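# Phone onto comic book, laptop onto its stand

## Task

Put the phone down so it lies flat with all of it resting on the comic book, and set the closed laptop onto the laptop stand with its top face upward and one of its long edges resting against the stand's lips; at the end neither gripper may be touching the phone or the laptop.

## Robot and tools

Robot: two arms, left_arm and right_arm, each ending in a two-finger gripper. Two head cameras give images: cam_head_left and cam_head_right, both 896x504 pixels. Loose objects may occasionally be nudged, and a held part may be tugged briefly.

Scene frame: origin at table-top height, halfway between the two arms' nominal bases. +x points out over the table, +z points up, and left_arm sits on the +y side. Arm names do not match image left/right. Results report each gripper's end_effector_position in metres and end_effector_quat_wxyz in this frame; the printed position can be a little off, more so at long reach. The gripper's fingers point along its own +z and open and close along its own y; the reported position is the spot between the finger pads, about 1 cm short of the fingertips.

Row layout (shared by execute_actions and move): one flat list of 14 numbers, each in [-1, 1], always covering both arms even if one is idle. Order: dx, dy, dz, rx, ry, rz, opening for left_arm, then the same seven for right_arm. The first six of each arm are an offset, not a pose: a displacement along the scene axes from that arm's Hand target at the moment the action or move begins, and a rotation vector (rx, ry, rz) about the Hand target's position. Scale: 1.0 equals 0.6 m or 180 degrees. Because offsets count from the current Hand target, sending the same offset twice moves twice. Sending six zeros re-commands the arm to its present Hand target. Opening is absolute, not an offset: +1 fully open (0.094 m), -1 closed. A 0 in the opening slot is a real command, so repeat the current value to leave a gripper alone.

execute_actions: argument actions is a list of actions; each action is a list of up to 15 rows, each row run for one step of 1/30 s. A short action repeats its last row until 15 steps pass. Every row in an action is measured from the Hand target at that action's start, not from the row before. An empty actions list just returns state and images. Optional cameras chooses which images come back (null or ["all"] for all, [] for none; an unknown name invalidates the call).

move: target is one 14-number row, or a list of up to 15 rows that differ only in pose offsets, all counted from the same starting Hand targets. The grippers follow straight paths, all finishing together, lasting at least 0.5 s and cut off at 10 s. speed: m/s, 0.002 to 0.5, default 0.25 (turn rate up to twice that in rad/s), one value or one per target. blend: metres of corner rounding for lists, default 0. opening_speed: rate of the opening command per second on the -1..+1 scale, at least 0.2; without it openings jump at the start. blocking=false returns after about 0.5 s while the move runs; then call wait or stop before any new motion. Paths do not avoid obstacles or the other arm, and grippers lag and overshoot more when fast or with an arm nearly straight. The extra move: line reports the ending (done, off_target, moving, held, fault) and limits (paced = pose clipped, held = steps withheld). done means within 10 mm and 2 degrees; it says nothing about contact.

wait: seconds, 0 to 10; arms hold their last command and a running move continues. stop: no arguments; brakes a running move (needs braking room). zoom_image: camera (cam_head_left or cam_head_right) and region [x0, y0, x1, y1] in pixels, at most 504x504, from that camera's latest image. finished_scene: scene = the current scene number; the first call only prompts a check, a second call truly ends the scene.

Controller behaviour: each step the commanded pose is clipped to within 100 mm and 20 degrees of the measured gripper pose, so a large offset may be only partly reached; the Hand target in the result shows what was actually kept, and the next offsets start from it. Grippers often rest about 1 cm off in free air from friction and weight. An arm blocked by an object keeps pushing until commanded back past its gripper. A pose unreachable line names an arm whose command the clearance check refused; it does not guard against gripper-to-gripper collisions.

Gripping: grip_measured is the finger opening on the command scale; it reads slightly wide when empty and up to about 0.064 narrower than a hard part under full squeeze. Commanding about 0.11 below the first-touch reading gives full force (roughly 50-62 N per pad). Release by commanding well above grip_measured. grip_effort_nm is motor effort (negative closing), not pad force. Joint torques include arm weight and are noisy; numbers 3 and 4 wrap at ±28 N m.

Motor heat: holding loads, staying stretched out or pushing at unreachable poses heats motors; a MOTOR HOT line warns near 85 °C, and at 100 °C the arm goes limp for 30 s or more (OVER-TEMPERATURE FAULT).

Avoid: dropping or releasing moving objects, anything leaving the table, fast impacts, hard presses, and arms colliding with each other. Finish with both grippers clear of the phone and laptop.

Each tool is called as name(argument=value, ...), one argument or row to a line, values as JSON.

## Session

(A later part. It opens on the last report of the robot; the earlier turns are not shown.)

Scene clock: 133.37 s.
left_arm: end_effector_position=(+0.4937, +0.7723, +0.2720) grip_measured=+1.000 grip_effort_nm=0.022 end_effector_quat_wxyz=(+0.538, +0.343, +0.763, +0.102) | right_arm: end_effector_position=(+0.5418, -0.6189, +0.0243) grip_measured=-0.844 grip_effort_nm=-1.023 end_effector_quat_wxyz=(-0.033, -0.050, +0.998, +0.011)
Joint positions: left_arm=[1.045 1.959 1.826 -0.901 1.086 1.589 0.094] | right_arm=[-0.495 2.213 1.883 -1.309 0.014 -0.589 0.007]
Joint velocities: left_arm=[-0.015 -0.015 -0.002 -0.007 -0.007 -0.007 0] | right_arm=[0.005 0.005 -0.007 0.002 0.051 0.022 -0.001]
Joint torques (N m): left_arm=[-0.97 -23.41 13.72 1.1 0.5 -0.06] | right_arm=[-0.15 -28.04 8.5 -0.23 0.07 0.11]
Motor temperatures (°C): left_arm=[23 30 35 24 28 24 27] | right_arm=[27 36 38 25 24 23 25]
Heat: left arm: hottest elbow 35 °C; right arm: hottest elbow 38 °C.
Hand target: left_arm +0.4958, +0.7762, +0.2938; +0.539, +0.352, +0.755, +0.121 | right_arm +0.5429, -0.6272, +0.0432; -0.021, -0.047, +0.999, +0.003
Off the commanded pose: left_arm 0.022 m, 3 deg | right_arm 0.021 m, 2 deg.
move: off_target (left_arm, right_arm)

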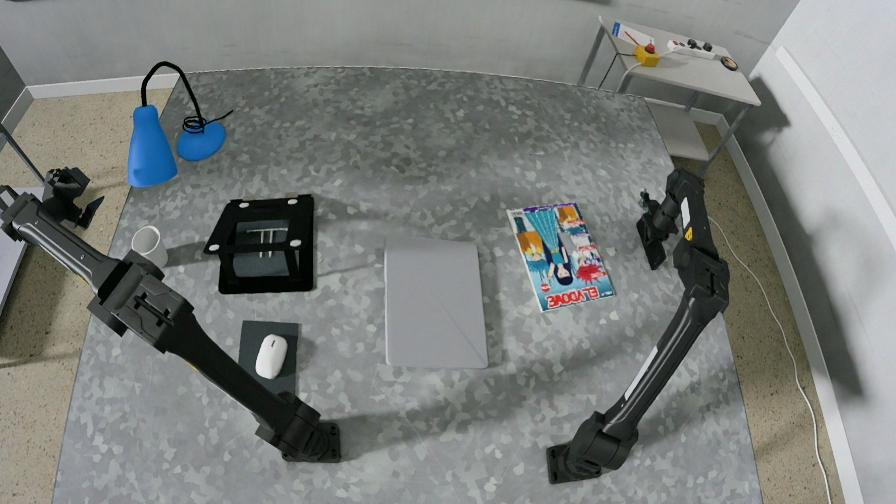

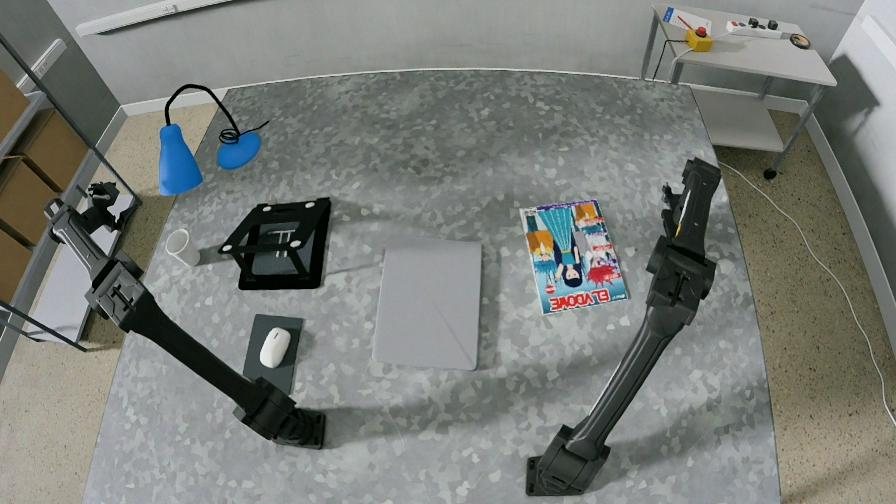

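move(
  target=[0,0,0,0,0,0,1, 0.0,0.0,0.0,0,0,0.0,-0.4],
  opening_speed=0.7,
  cameras=[],
)

move(
  target=[0,0,0,0,0,0,1, 0.0,0.0,0.045,0,0,0.0,-0.4],
  speed=0.08,
)

zoom_image(
  camera="cam_head_left",
  region=[620, 190, 690, 280],
)

Scene clock: 138.90 s.
left_arm: end_effector_position=(+0.4937, +0.7723, +0.2720) grip_measured=+1.000 grip_effort_nm=0.022 end_effector_quat_wxyz=(+0.538, +0.343, +0.763, +0.102) | right_arm: end_effector_position=(+0.5418, -0.6189, +0.0243) grip_measured=-0.402 grip_effort_nm=0.061 end_effector_quat_wxyz=(-0.033, -0.050, +0.998, +0.011)
Joint positions: left_arm=[1.045 1.959 1.826 -0.901 1.086 1.589 0.094] | right_arm=[-0.495 2.213 1.883 -1.309 0.014 -0.589 0.028]
Joint velocities: left_arm=[0.005 -0.005 -0.007 -0.012 -0.051 -0.007 0] | right_arm=[0.005 -0.015 0.002 -0.007 -0.022 -0.007 0]
Joint torques (N m): left_arm=[-1.44 -23.65 13.65 1.2 0.5 -0.02] | right_arm=[-0.15 -28.1 8.5 -0.23 0.08 0.11]
Motor temperatures (°C): left_arm=[23 31 35 24 28 24 27] | right_arm=[27 36 38 25 24 23 25]
Heat: left arm: hottest elbow 35 °C; right arm: hottest elbow 38 °C.
Hand target: left_arm +0.4958, +0.7762, +0.2938; +0.539, +0.352, +0.755, +0.121 | right_arm +0.5429, -0.6272, +0.0432; -0.021, -0.047, +0.999, +0.003
Off the commanded pose: left_arm 0.022 m, 3 deg | right_arm 0.021 m, 2 deg.
move: off_target (left_arm, right_arm)
No camera images: "cameras" was empty.

Scene clock: 139.87 s.
left_arm: end_effector_position=(+0.4937, +0.7723, +0.2720) grip_measured=+1.000 grip_effort_nm=0.017 end_effector_quat_wxyz=(+0.538, +0.343, +0.763, +0.102) | right_arm: end_effector_position=(+0.5323, -0.6138, +0.0398) grip_measured=-0.401 grip_effort_nm=0.071 end_effector_quat_wxyz=(-0.045, -0.050, +0.998, +0.019)
Joint positions: left_arm=[1.045 1.959 1.826 -0.901 1.086 1.589 0.094] | right_arm=[-0.495 2.19 1.883 -1.362 0.014 -0.589 0.028]
Joint velocities: left_arm=[-0.015 0.005 -0.002 -0.002 0.007 -0.037 0] | right_arm=[-0.005 0.005 -0.002 -0.022 -0.022 0.066 0]
Joint torques (N m): left_arm=[-1.55 -23.53 13.63 1.13 0.51 -0.06] | right_arm=[-0.21 -28.1 10.88 -0.51 0.08 0.11]
Motor temperatures (°C): left_arm=[23 31 35 24 28 24 27] | right_arm=[27 36 38 25 24 23 25]
Heat: left arm: hottest elbow 35 °C; right arm: hottest elbow 38 °C.
Hand target: left_arm +0.4958, +0.7762, +0.2938; +0.539, +0.352, +0.755, +0.121 | right_arm +0.5433, -0.6270, +0.0703; -0.021, -0.047, +0.999, +0.003
Off the commanded pose: left_arm 0.022 m, 3 deg | right_arm 0.035 m, 3 deg.
move: off_target (left_arm, right_arm)

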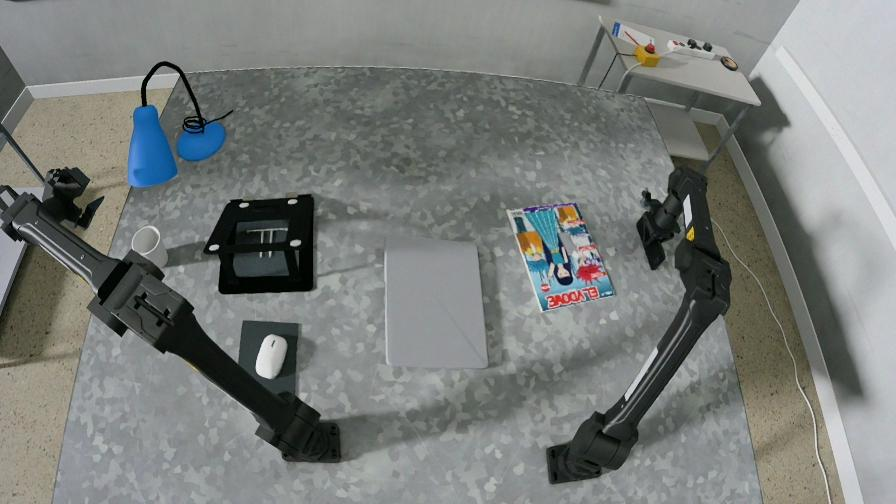

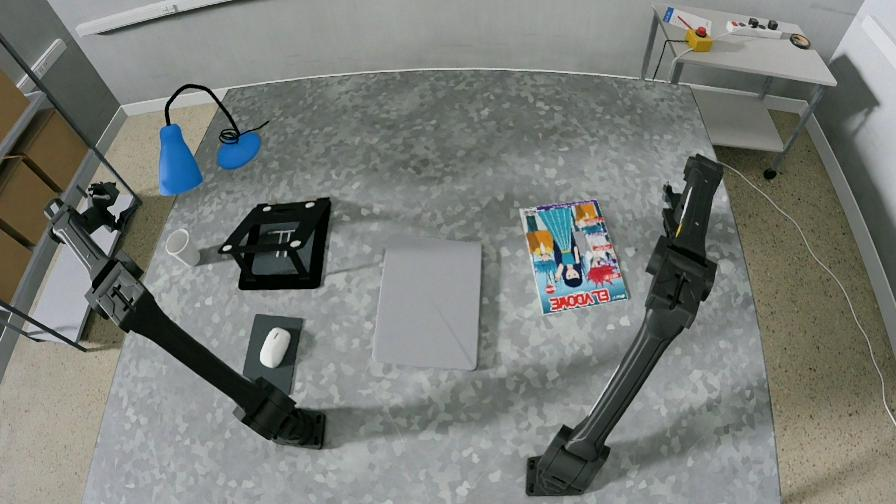

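Scaled by 5.600.

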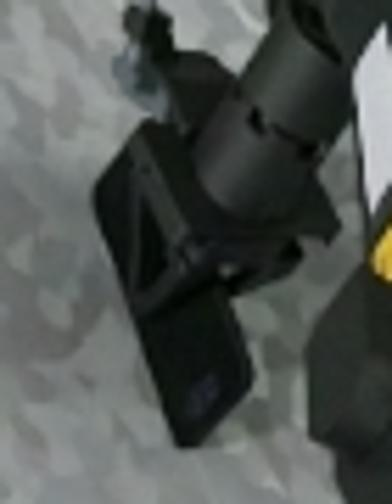

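move(
  target=[0,0,0,0,0,0,1, 0.02,0.0,0.015,0,0,0.0,-0.4],
  speed=0.08,
)

zoom_image(
  camera="cam_head_left",
  region=[620, 190, 690, 280],
)

Scene clock: 143.53 s.
left_arm: end_effector_position=(+0.4937, +0.7723, +0.2720) grip_measured=+1.000 grip_effort_nm=0.022 end_effector_quat_wxyz=(+0.538, +0.343, +0.763, +0.102) | right_arm: end_effector_position=(+0.5397, -0.6178, +0.0593) grip_measured=-0.401 grip_effort_nm=0.066 end_effector_quat_wxyz=(-0.041, -0.050, +0.998, +0.016)
Joint positions: left_arm=[1.045 1.959 1.826 -0.901 1.086 1.589 0.094] | right_arm=[-0.495 2.19 1.937 -1.405 0.014 -0.589 0.028]
Joint velocities: left_arm=[-0.015 -0.015 -0.007 -0.017 -0.007 -0.051 0] | right_arm=[-0.005 -0.015 -0.007 -0.007 -0.022 -0.051 0.001]
Joint torques (N m): left_arm=[-1.55 -22.3 13.5 1.2 0.5 0.01] | right_arm=[0.5 -26.29 12.1 -0.34 0.04 0.19]
Motor temperatures (°C): left_arm=[23 31 35 24 28 24 27] | right_arm=[27 37 39 25 24 23 25]
Heat: left arm: hottest elbow 35 °C; right arm: hottest elbow 39 °C.
Hand target: left_arm +0.4958, +0.7762, +0.2938; +0.539, +0.352, +0.755, +0.121 | right_arm +0.5555, -0.6270, +0.0792; -0.021, -0.047, +0.999, +0.003
Off the commanded pose: left_arm 0.022 m, 3 deg | right_arm 0.027 m, 3 deg.
move: off_target (left_arm, right_arm)

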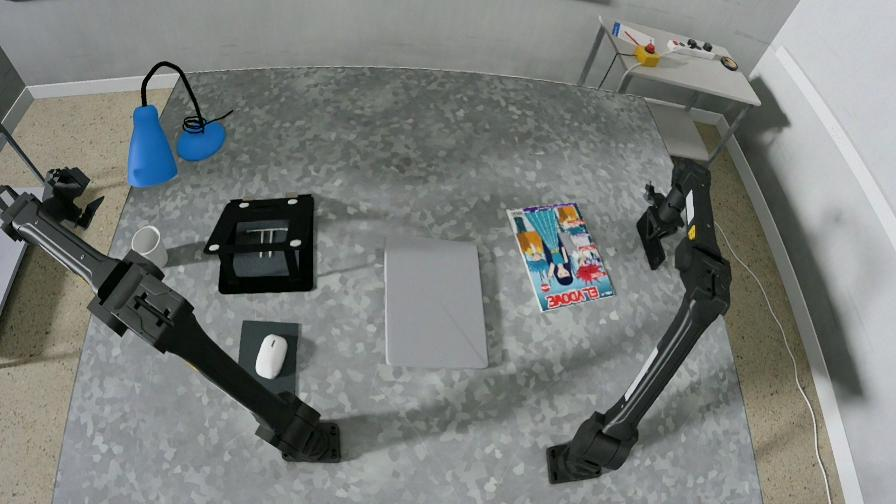

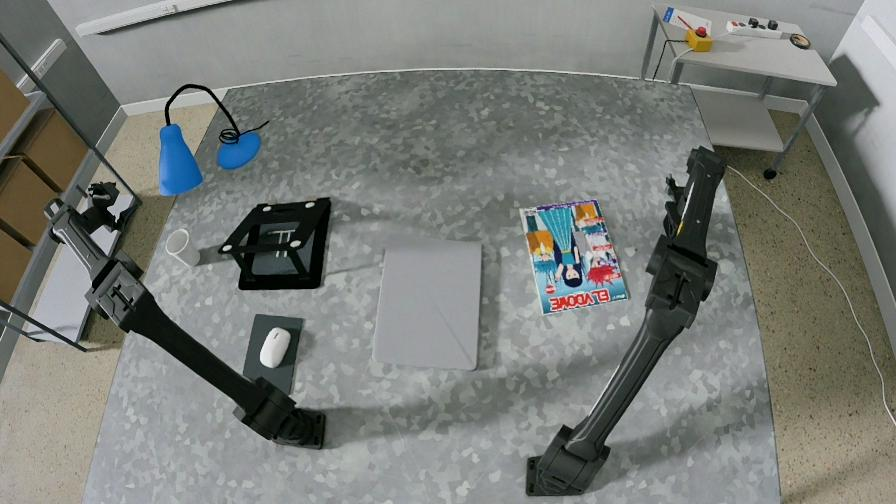

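Scaled by 5.600.

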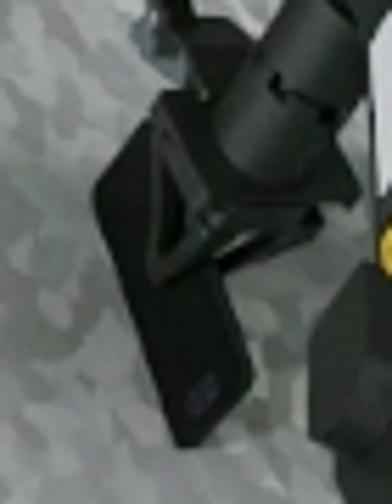

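move(
  target=[0,0,0,0,0,0,1, 0.0,0.0,0.0,0,0,0.0,-1],
  opening_speed=0.6,
  cameras=[],
)

move(
  target=[0,0,0,0,0,0,1, 0.0,0.0,0.1,0,0,0.0,-1],
  speed=0.1,
)

zoom_image(
  camera="cam_head_left",
  region=[620, 180, 690, 270],
)

zoom_image(
  camera="cam_head_right",
  region=[630, 170, 700, 260],
)

Scene clock: 148.50 s.
left_arm: end_effector_position=(+0.4937, +0.7723, +0.2720) grip_measured=+1.000 grip_effort_nm=0.027 end_effector_quat_wxyz=(+0.538, +0.343, +0.763, +0.102) | right_arm: end_effector_position=(+0.5395, -0.6179, +0.0593) grip_measured=-0.844 grip_effort_nm=-1.023 end_effector_quat_wxyz=(-0.041, -0.050, +0.998, +0.016)
Joint positions: left_arm=[1.045 1.959 1.826 -0.901 1.086 1.589 0.094] | right_arm=[-0.495 2.19 1.937 -1.405 0.015 -0.589 0.007]
Joint velocities: left_arm=[-0.005 0.005 -0.017 -0.017 0.037 0.051 0] | right_arm=[-0.005 -0.015 0.007 0.017 0.051 0.007 0]
Joint torques (N m): left_arm=[-0.91 -23.41 13.61 1.2 0.5 -0.05] | right_arm=[0.5 -25.88 12.16 -0.35 -0.01 0.17]
Motor temperatures (°C): left_arm=[23 31 35 24 28 24 27] | right_arm=[27 37 39 25 24 23 25]
Heat: left arm: hottest elbow 35 °C; right arm: hottest elbow 39 °C.
Hand target: left_arm +0.4958, +0.7762, +0.2938; +0.539, +0.352, +0.755, +0.121 | right_arm +0.5555, -0.6270, +0.0792; -0.021, -0.047, +0.999, +0.004
Off the commanded pose: left_arm 0.022 m, 3 deg | right_arm 0.027 m, 3 deg.
move: off_target (left_arm, right_arm)
No camera images: "cameras" was empty.

Scene clock: 149.80 s.
left_arm: end_effector_position=(+0.4937, +0.7723, +0.2720) grip_measured=+1.000 grip_effort_nm=0.022 end_effector_quat_wxyz=(+0.538, +0.343, +0.763, +0.102) | right_arm: end_effector_position=(+0.5379, -0.6171, +0.0968) grip_measured=-0.845 grip_effort_nm=-1.038 end_effector_quat_wxyz=(-0.058, -0.050, +0.997, +0.025)
Joint positions: left_arm=[1.045 1.959 1.826 -0.901 1.086 1.589 0.094] | right_arm=[-0.495 2.19 2.035 -1.541 0.015 -0.589 0.007]
Joint velocities: left_arm=[-0.015 -0.015 0.002 0.017 0.022 0.007 0] | right_arm=[-0.015 -0.015 0.007 -0.007 -0.022 0.007 0]
Joint torques (N m): left_arm=[-1.03 -24 13.65 1.26 0.49 -0.01] | right_arm=[0.67 -28.4 13.46 -0.53 -0.02 0.2]
Motor temperatures (°C): left_arm=[23 31 35 24 28 24 27] | right_arm=[27 37 39 25 24 23 25]
Heat: left arm: hottest elbow 35 °C; right arm: hottest elbow 39 °C.
Hand target: left_arm +0.4958, +0.7762, +0.2938; +0.539, +0.352, +0.755, +0.121 | right_arm +0.5565, -0.6265, +0.1391; -0.021, -0.047, +0.999, +0.004
Off the commanded pose: left_arm 0.022 m, 3 deg | right_arm 0.047 m, 5 deg.
move: off_target (left_arm, right_arm)

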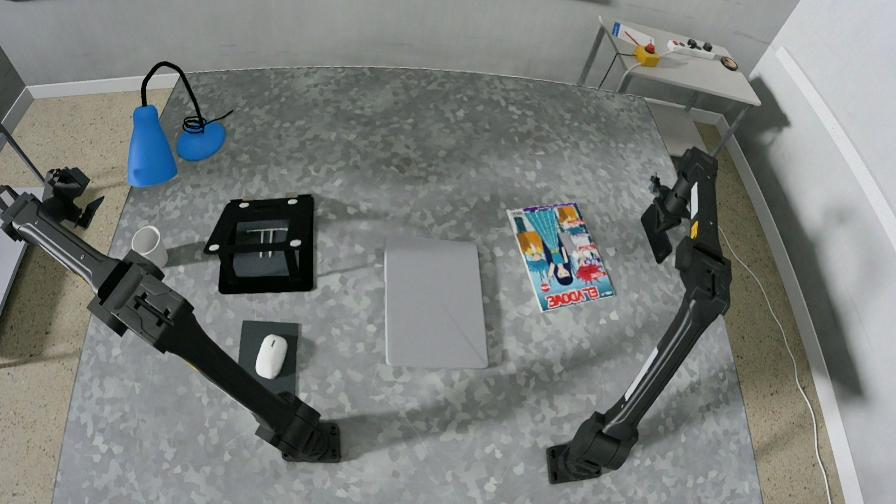

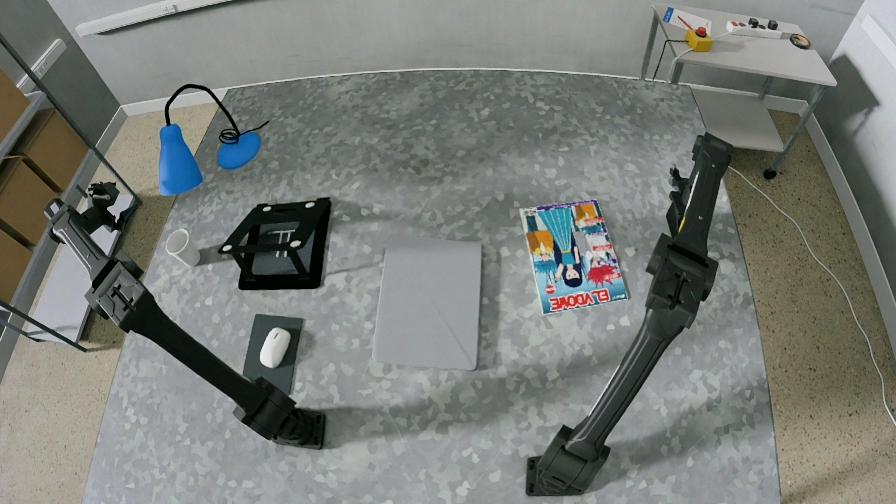

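Scaled by 5.600.

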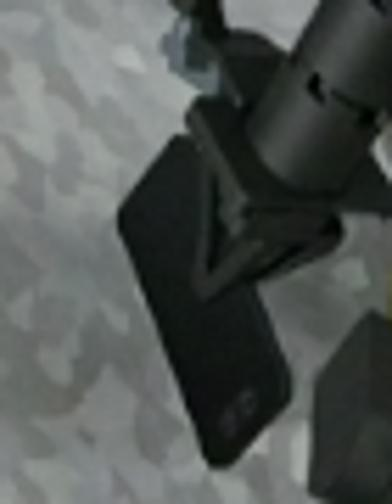

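Scaled by 5.600.

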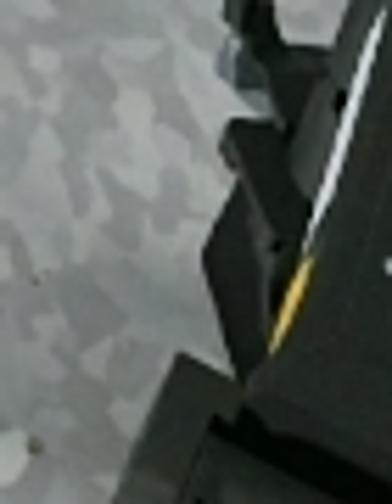

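move(
  target=[0,0,0,0,0,0,1, -0.144,0.394,0.135,-0.0081,-0.3617,-0.0662,-1],
  speed=0.2,
)

move(
  target=[0,0,0,0,0,0,1, 0,0,0,0.449,-0.063,-0.211,-1],
  speed=0.25,
)

zoom_image(
  camera="cam_head_left",
  region=[500, 180, 670, 330],
)

zoom_image(
  camera="cam_head_right",
  region=[500, 180, 670, 330],
)

Scene clock: 177.67 s.
left_arm: end_effector_position=(+0.4937, +0.7723, +0.2720) grip_measured=+1.000 grip_effort_nm=0.027 end_effector_quat_wxyz=(+0.538, +0.343, +0.763, +0.102) | right_arm: end_effector_position=(+0.4714, -0.3917, +0.2039) grip_measured=-0.845 grip_effort_nm=-1.038 end_effector_quat_wxyz=(+0.492, +0.051, +0.868, -0.039)
Joint positions: left_arm=[1.045 1.959 1.826 -0.901 1.086 1.589 0.094] | right_arm=[-0.172 1.227 0.736 -0.047 -0.025 -0.034 0.007]
Joint velocities: left_arm=[-0.015 -0.005 -0.007 0.017 -0.066 -0.051 0] | right_arm=[-0.015 -0.005 -0.007 -0.012 -0.007 -0.037 0]
Joint torques (N m): left_arm=[-1.2 -23.12 13.53 1.18 0.53 -0.01] | right_arm=[1.2 -13.16 8.39 2.48 0.1 0.26]
Motor temperatures (°C): left_arm=[23 31 35 24 28 24 27] | right_arm=[27 42 41 25 24 23 27]
Heat: left arm: hottest elbow 35 °C; right arm: hottest shoulder 42 °C.
Hand target: left_arm +0.4958, +0.7762, +0.2938; +0.539, +0.352, +0.755, +0.121 | right_arm +0.4723, -0.3870, +0.2220; +0.516, +0.050, +0.854, -0.038
Off the commanded pose: left_arm 0.022 m, 3 deg | right_arm 0.016 m, 4 deg.
move: off_target (left_arm, right_arm)

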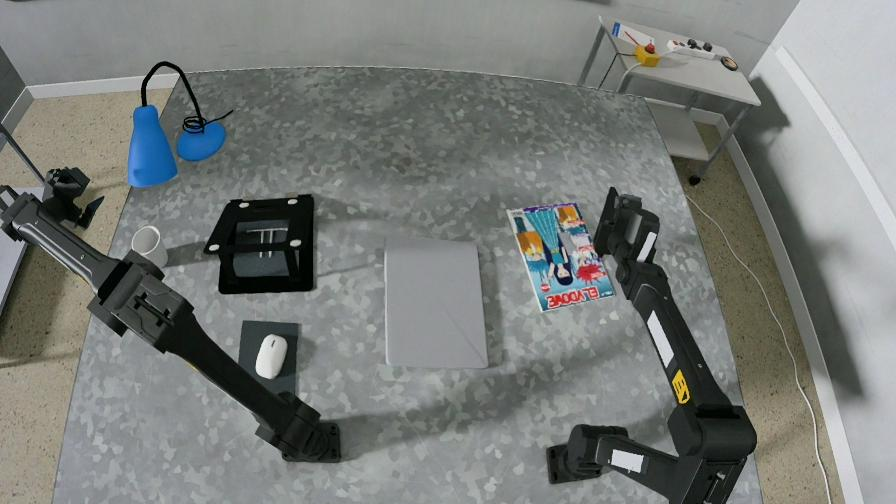

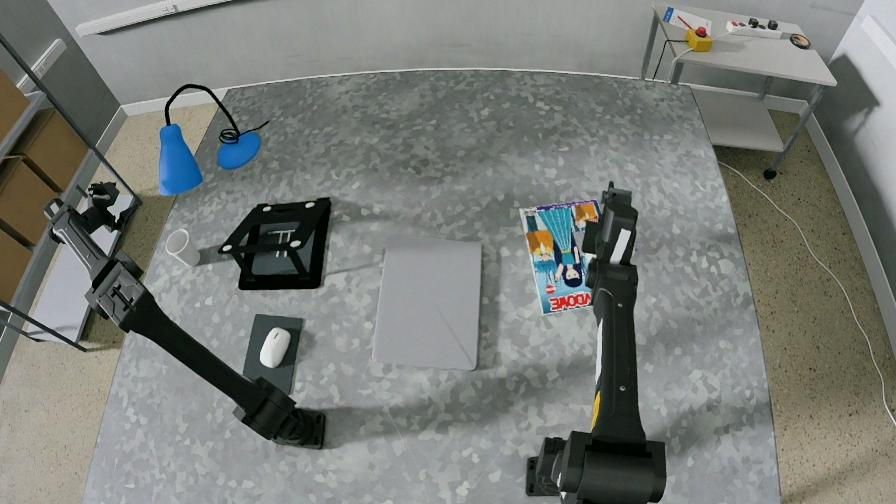

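Scene clock: 181.77 s.
left_arm: end_effector_position=(+0.4937, +0.7723, +0.2720) grip_measured=+1.000 grip_effort_nm=0.022 end_effector_quat_wxyz=(+0.538, +0.343, +0.763, +0.102) | right_arm: end_effector_position=(+0.4728, -0.3828, +0.2047) grip_measured=-0.845 grip_effort_nm=-1.033 end_effector_quat_wxyz=(+0.380, +0.627, +0.581, +0.353)
Joint positions: left_arm=[1.045 1.959 1.826 -0.901 1.086 1.589 0.094] | right_arm=[-0.173 1.227 0.702 0.042 -0.081 1.529 0.007]
Joint velocities: left_arm=[0.005 -0.005 -0.022 -0.002 0.007 -0.037 0] | right_arm=[-0.015 -0.005 -0.012 -0.002 -0.007 -0.051 0.001]
Joint torques (N m): left_arm=[-1.03 -24.18 13.78 1.37 0.5 -0.02] | right_arm=[0.03 -12.75 8.18 2.48 0.11 0.17]
Motor temperatures (°C): left_arm=[23 31 35 24 28 24 27] | right_arm=[27 42 41 25 24 23 27]
Heat: left arm: hottest elbow 35 °C; right arm: hottest shoulder 42 °C.
Hand target: left_arm +0.4958, +0.7762, +0.2938; +0.539, +0.352, +0.755, +0.121 | right_arm +0.4721, -0.3870, +0.2223; +0.399, +0.621, +0.567, +0.366
Off the commanded pose: left_arm 0.022 m, 3 deg | right_arm 0.018 m, 3 deg.
move: off_target (left_arm, right_arm)

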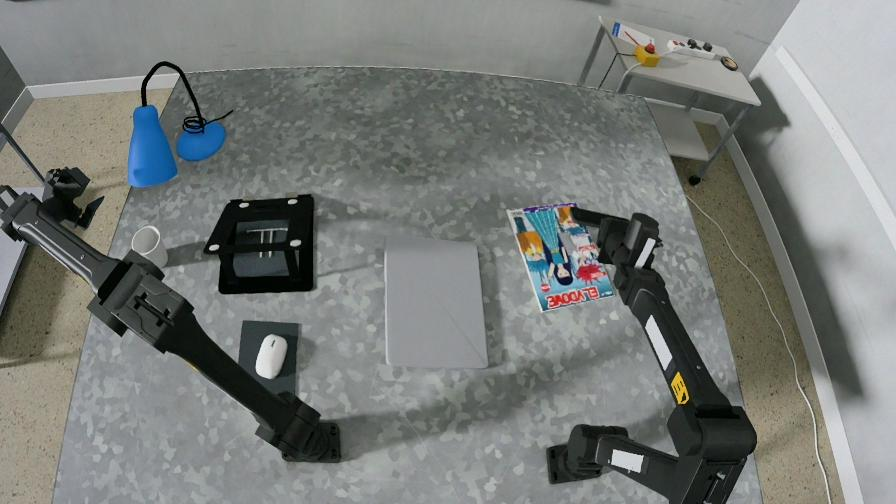

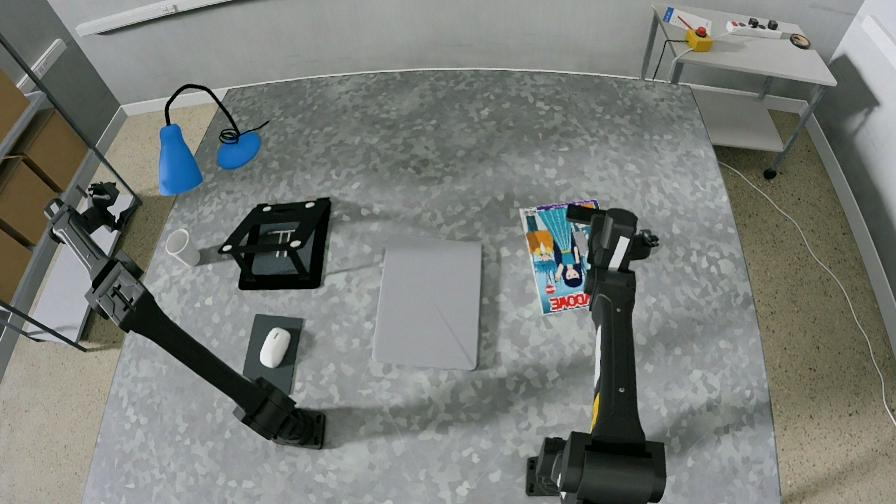

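Scaled by 2.965.

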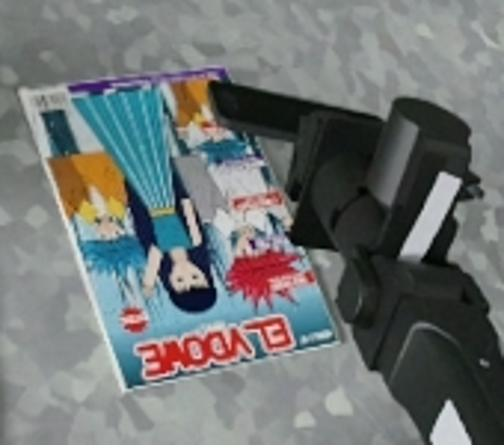

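Scaled by 2.965.

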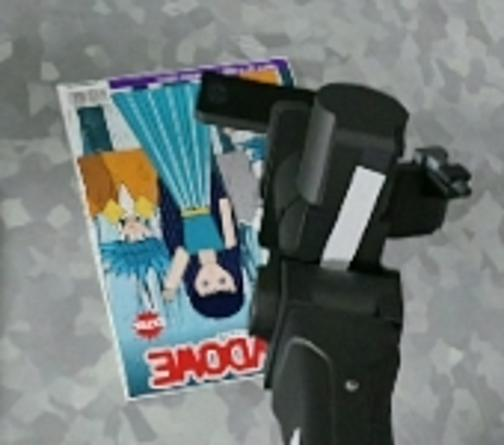

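move(
  target=[0,0,0,0,0,0,1, 0.02,-0.02,-0.23,0,0,0,-1],
  speed=0.15,
)

zoom_image(
  camera="cam_head_left",
  region=[500, 180, 670, 330],
)

zoom_image(
  camera="cam_head_right",
  region=[500, 180, 670, 330],
)

Scene clock: 190.10 s.
left_arm: end_effector_position=(+0.4937, +0.7723, +0.2720) grip_measured=+1.000 grip_effort_nm=0.022 end_effector_quat_wxyz=(+0.538, +0.343, +0.763, +0.102) | right_arm: end_effector_position=(+0.4805, -0.3917, +0.0812) grip_measured=-0.845 grip_effort_nm=-1.038 end_effector_quat_wxyz=(+0.389, +0.624, +0.573, +0.362)
Joint positions: left_arm=[1.045 1.959 1.826 -0.901 1.086 1.589 0.094] | right_arm=[-0.194 1.565 0.567 0.545 -0.099 1.529 0.007]
Joint velocities: left_arm=[-0.005 -0.024 -0.002 -0.002 0.051 0.066 0] | right_arm=[0.005 -0.015 0.007 -0.002 -0.007 -0.022 0]
Joint torques (N m): left_arm=[-1.08 -22.89 13.78 1.06 0.5 -0.05] | right_arm=[-0.32 -12.28 5.74 2.67 -0.07 0.06]
Motor temperatures (°C): left_arm=[23 31 35 24 28 24 27] | right_arm=[27 40 40 25 24 23 27]
Heat: left arm: hottest elbow 35 °C; right arm: hottest shoulder 40 °C.
Hand target: left_arm +0.4958, +0.7762, +0.2938; +0.539, +0.352, +0.755, +0.121 | right_arm +0.4823, -0.3983, +0.0839; +0.399, +0.621, +0.567, +0.366
Off the commanded pose: left_arm 0.022 m, 3 deg | right_arm 0.009 m, 1 deg.
move: off_target (left_arm)

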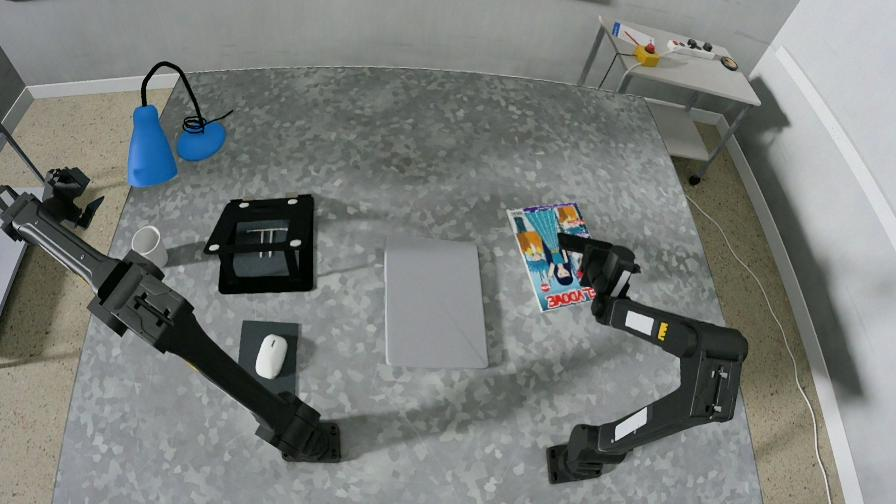

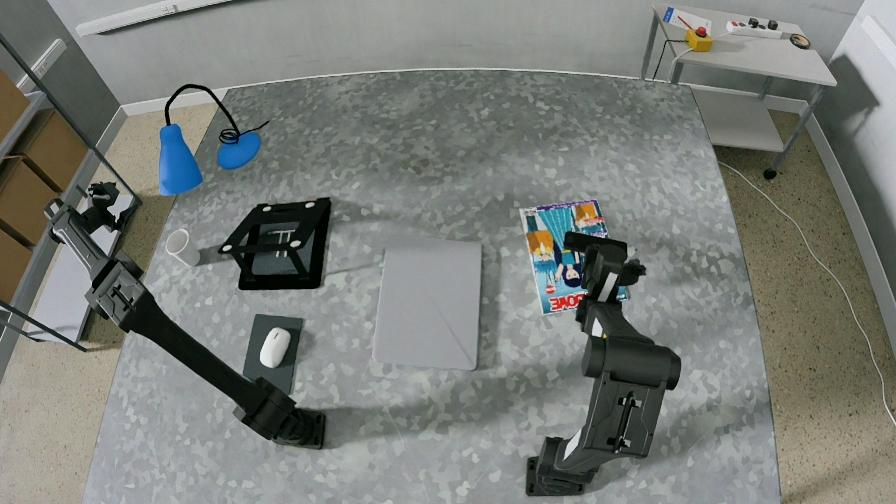

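Scaled by 2.965.

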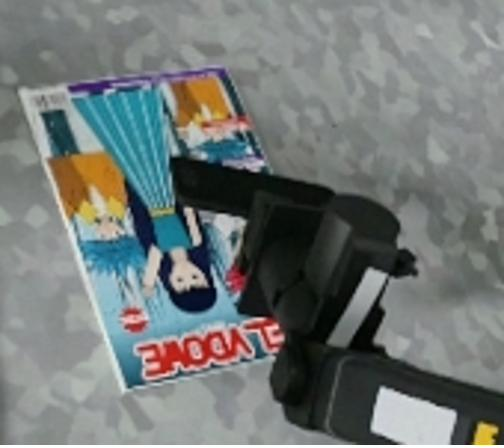

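Scaled by 2.965.

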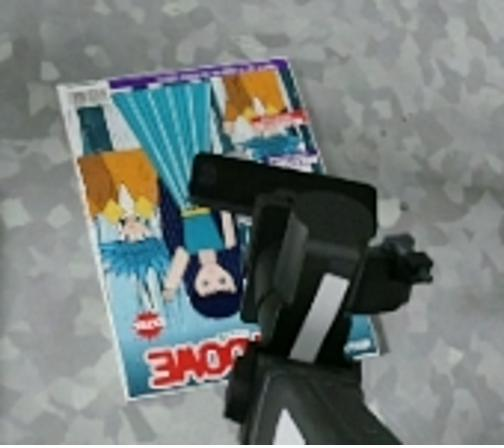

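move(
  target=[0,0,0,0,0,0,1, 0.0,0.06,-0.03,0,0,0.08,-1],
  speed=0.15,
)

zoom_image(
  camera="cam_head_left",
  region=[500, 180, 670, 330],
)

zoom_image(
  camera="cam_head_right",
  region=[500, 180, 670, 330],
)

Scene clock: 198.07 s.
left_arm: end_effector_position=(+0.4937, +0.7723, +0.2720) grip_measured=+1.000 grip_effort_nm=0.022 end_effector_quat_wxyz=(+0.538, +0.343, +0.763, +0.102) | right_arm: end_effector_position=(+0.4810, -0.3558, +0.0668) grip_measured=-0.845 grip_effort_nm=-1.043 end_effector_quat_wxyz=(+0.341, +0.548, +0.643, +0.413)
Joint positions: left_arm=[1.045 1.959 1.826 -0.901 1.086 1.589 0.094] | right_arm=[-0.201 1.62 0.567 0.585 -0.333 1.421 0.007]
Joint velocities: left_arm=[-0.005 -0.005 -0.012 0.007 -0.051 -0.022 0] | right_arm=[-0.005 -0.005 -0.002 -0.012 -0.037 0.022 0]
Joint torques (N m): left_arm=[-1.38 -23.12 13.75 0.96 0.53 -0.01] | right_arm=[-0.38 -12.22 5.26 2.48 -0.19 -0.01]
Motor temperatures (°C): left_arm=[23 31 35 24 28 24 27] | right_arm=[27 39 39 25 24 23 27]
Heat: left arm: hottest elbow 35 °C; right arm: hottest shoulder 39 °C.
Hand target: left_arm +0.4958, +0.7762, +0.2938; +0.539, +0.352, +0.755, +0.121 | right_arm +0.4823, -0.3620, +0.0663; +0.351, +0.544, +0.640, +0.414
Off the commanded pose: left_arm 0.022 m, 3 deg | right_arm 0.007 m, 1 deg.
move: off_target (left_arm)

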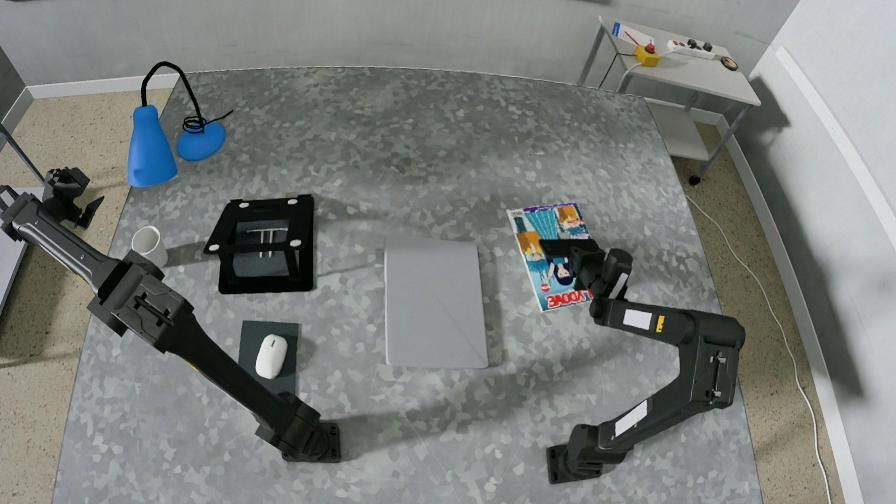

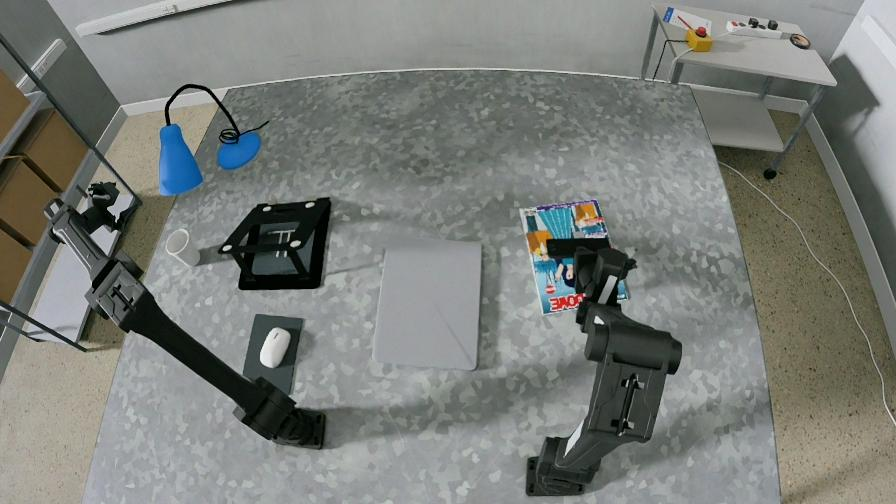

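Scaled by 2.965.

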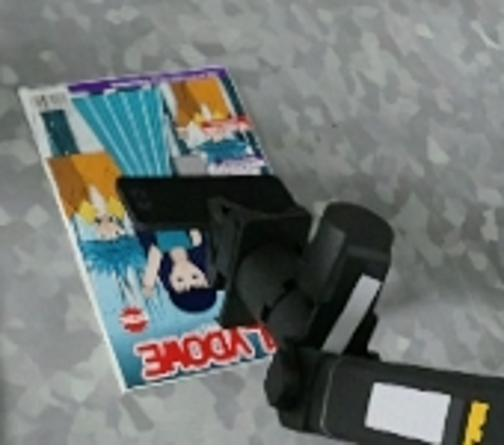

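Scaled by 2.965.

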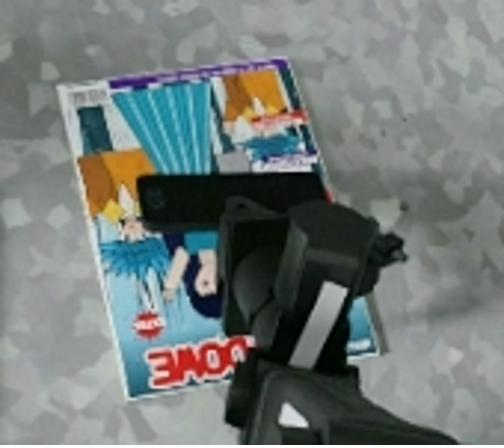

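move(
  target=[0,0,0,0,0,0,1, 0.0,0.013,-0.045,0,0,0.0,-1],
  speed=0.06,
)

zoom_image(
  camera="cam_head_left",
  region=[500, 180, 670, 330],
)

zoom_image(
  camera="cam_head_right",
  region=[500, 180, 670, 330],
)

Scene clock: 202.83 s.
left_arm: end_effector_position=(+0.4937, +0.7723, +0.2720) grip_measured=+1.000 grip_effort_nm=0.027 end_effector_quat_wxyz=(+0.538, +0.343, +0.763, +0.102) | right_arm: end_effector_position=(+0.4809, -0.3580, +0.0410) grip_measured=-0.845 grip_effort_nm=-1.043 end_effector_quat_wxyz=(+0.347, +0.550, +0.640, +0.409)
Joint positions: left_arm=[1.045 1.959 1.826 -0.901 1.086 1.589 0.094] | right_arm=[-0.201 1.71 0.556 0.691 -0.319 1.422 0.007]
Joint velocities: left_arm=[0.015 -0.005 -0.002 -0.002 -0.066 0.095 0] | right_arm=[-0.005 -0.005 -0.017 0.002 0.007 0.022 -0.001]
Joint torques (N m): left_arm=[-1.03 -23.53 13.75 1.31 0.5 0] | right_arm=[1.14 -12.63 4.44 2.45 0.01 0.1]
Motor temperatures (°C): left_arm=[23 31 35 24 28 24 27] | right_arm=[27 38 38 25 24 23 27]
Heat: left arm: hottest elbow 35 °C; right arm: hottest shoulder 38 °C.
Hand target: left_arm +0.4958, +0.7762, +0.2938; +0.539, +0.352, +0.755, +0.121 | right_arm +0.4820, -0.3540, +0.0395; +0.350, +0.545, +0.640, +0.414
Off the commanded pose: left_arm 0.022 m, 3 deg | right_arm 0.004 m, 1 deg.
move: off_target (left_arm)

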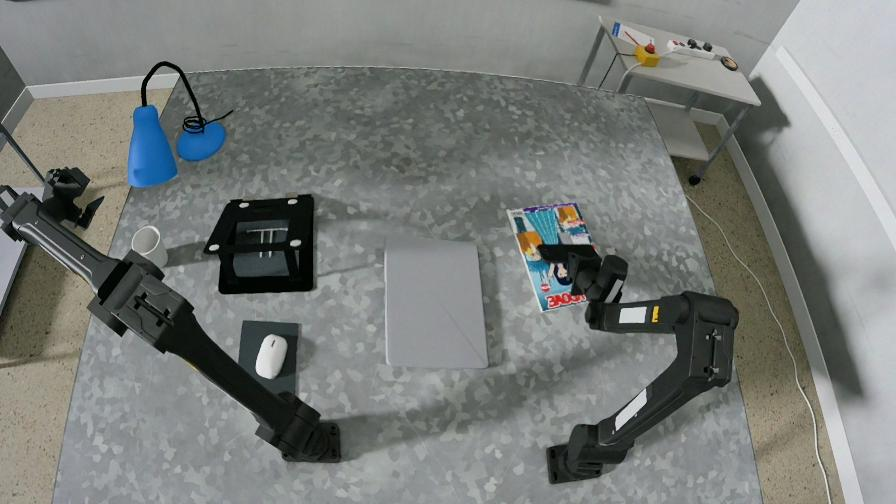

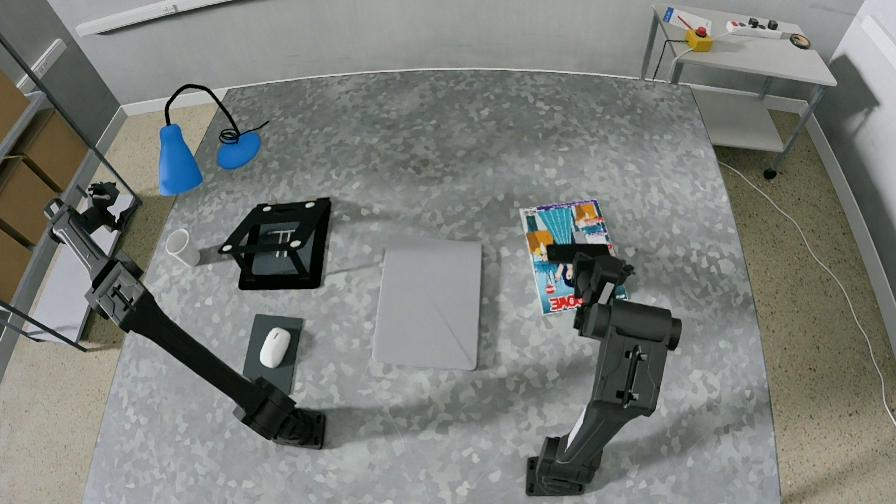

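Scaled by 2.965.

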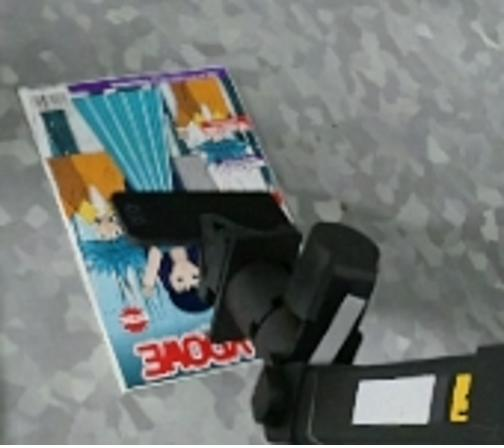

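Scaled by 2.965.

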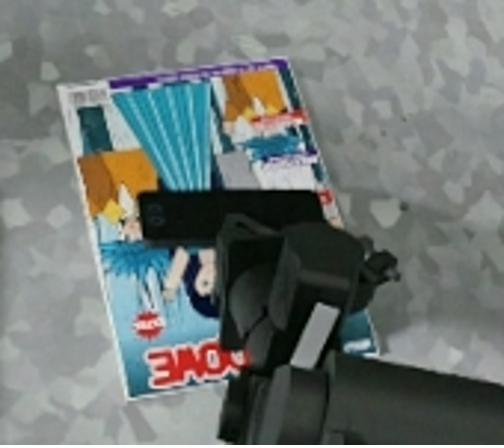

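move(
  target=[0,0,0,0,0,0,1, 0.0,0.028,-0.0,0,0,0.0,-1],
  speed=0.06,
  cameras=[],
)

move(
  target=[0,0,0,0,0,0,1, 0.0,0.0,-0.015,0,0,0.0,-1],
  speed=0.04,
)

zoom_image(
  camera="cam_head_left",
  region=[500, 180, 670, 330],
)

zoom_image(
  camera="cam_head_right",
  region=[500, 180, 670, 330],
)

Scene clock: 207.20 s.
left_arm: end_effector_position=(+0.4937, +0.7723, +0.2720) grip_measured=+1.000 grip_effort_nm=0.022 end_effector_quat_wxyz=(+0.538, +0.343, +0.763, +0.102) | right_arm: end_effector_position=(+0.4818, -0.3429, +0.0403) grip_measured=-0.845 grip_effort_nm=-1.043 end_effector_quat_wxyz=(+0.349, +0.549, +0.641, +0.408)
Joint positions: left_arm=[1.045 1.959 1.826 -0.901 1.086 1.589 0.094] | right_arm=[-0.158 1.71 0.55 0.702 -0.278 1.437 0.007]
Joint velocities: left_arm=[0.005 -0.005 0.007 -0.012 -0.081 -0.081 0] | right_arm=[0.005 -0.024 -0.007 -0.012 -0.007 0.007 -0.001]
Joint torques (N m): left_arm=[-1.55 -23.59 13.9 1.13 0.51 -0.02] | right_arm=[1.38 -13.04 4.29 2.5 0.1 0.13]
Motor temperatures (°C): left_arm=[23 31 35 24 28 24 27] | right_arm=[27 38 37 25 24 23 27]
Heat: left arm: hottest elbow 35 °C; right arm: hottest shoulder 38 °C.
Hand target: left_arm +0.4958, +0.7762, +0.2938; +0.539, +0.352, +0.755, +0.121 | right_arm +0.4823, -0.3373, +0.0395; +0.350, +0.545, +0.640, +0.414
Off the commanded pose: left_arm 0.022 m, 3 deg | right_arm 0.006 m, 1 deg.
move: off_target (left_arm)
No camera images: "cameras" was empty.

Scene clock: 208.10 s.
left_arm: end_effector_position=(+0.4937, +0.7723, +0.2720) grip_measured=+1.000 grip_effort_nm=0.022 end_effector_quat_wxyz=(+0.538, +0.343, +0.763, +0.102) | right_arm: end_effector_position=(+0.4839, -0.3433, +0.0384) grip_measured=-0.845 grip_effort_nm=-1.038 end_effector_quat_wxyz=(+0.354, +0.546, +0.637, +0.413)
Joint positions: left_arm=[1.045 1.959 1.826 -0.901 1.086 1.589 0.094] | right_arm=[-0.158 1.731 0.55 0.741 -0.278 1.442 0.007]
Joint velocities: left_arm=[-0.005 -0.015 -0.002 -0.002 0.007 0.022 0] | right_arm=[-0.005 -0.024 -0.012 -0.002 0.007 0.007 -0.001]
Joint torques (N m): left_arm=[-1.26 -23.47 13.76 1.02 0.52 -0.05] | right_arm=[1.32 -12.22 4.03 2.17 0.03 0.11]
Motor temperatures (°C): left_arm=[23 31 35 24 28 24 27] | right_arm=[27 38 37 25 24 23 27]
Heat: left arm: hottest elbow 35 °C; right arm: hottest shoulder 38 °C.
Hand target: left_arm +0.4958, +0.7762, +0.2938; +0.539, +0.352, +0.755, +0.121 | right_arm +0.4822, -0.3373, +0.0305; +0.350, +0.545, +0.640, +0.414
Off the commanded pose: left_arm 0.022 m, 3 deg | right_arm 0.010 m, 1 deg.
move: off_target (left_arm)

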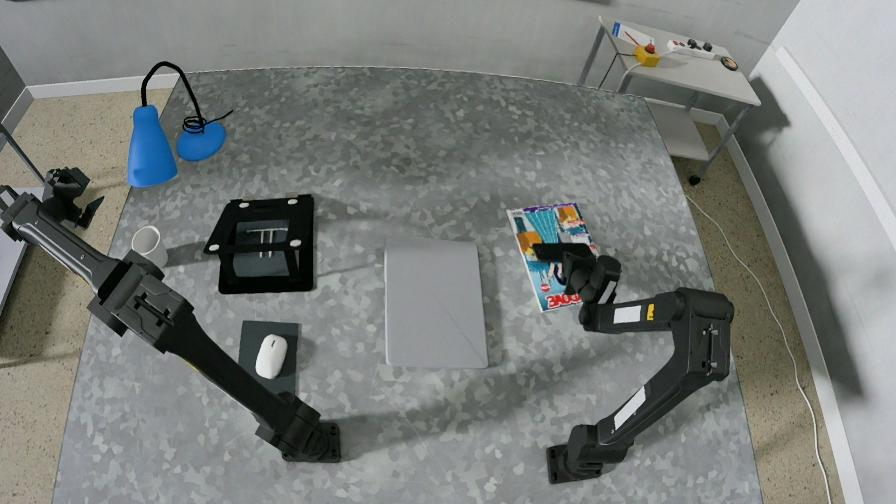

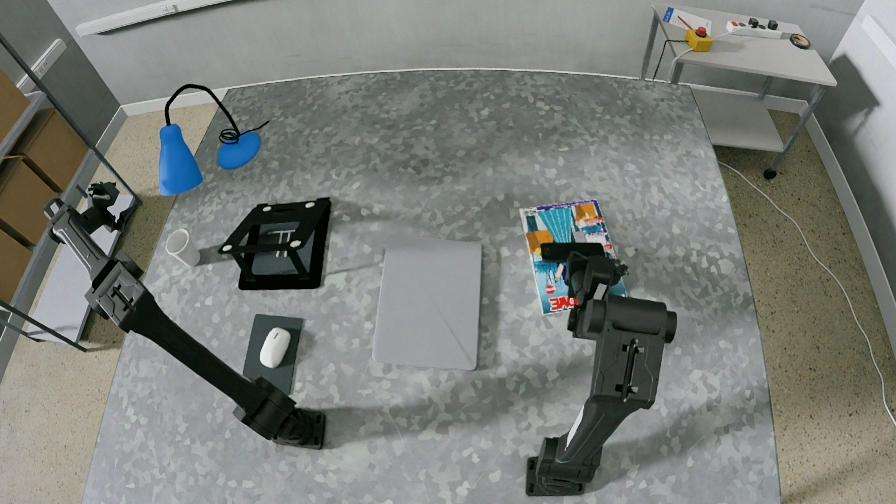

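Scaled by 2.965.

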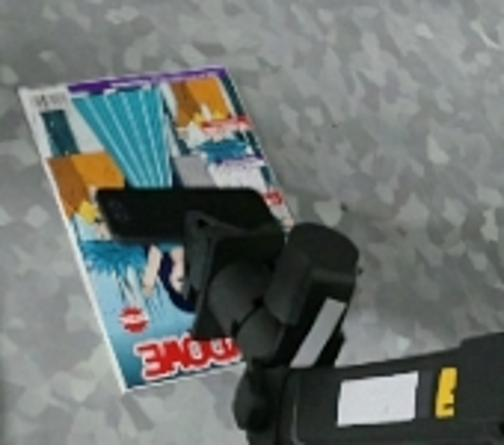

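Scaled by 2.965.

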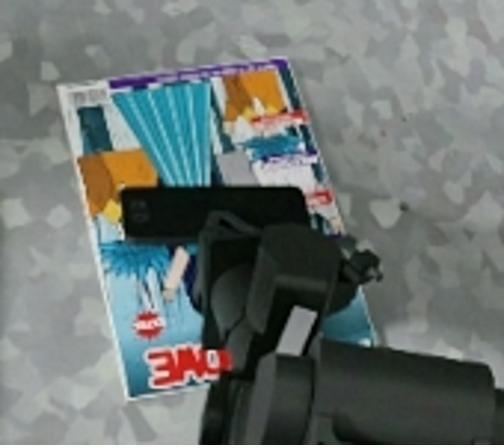

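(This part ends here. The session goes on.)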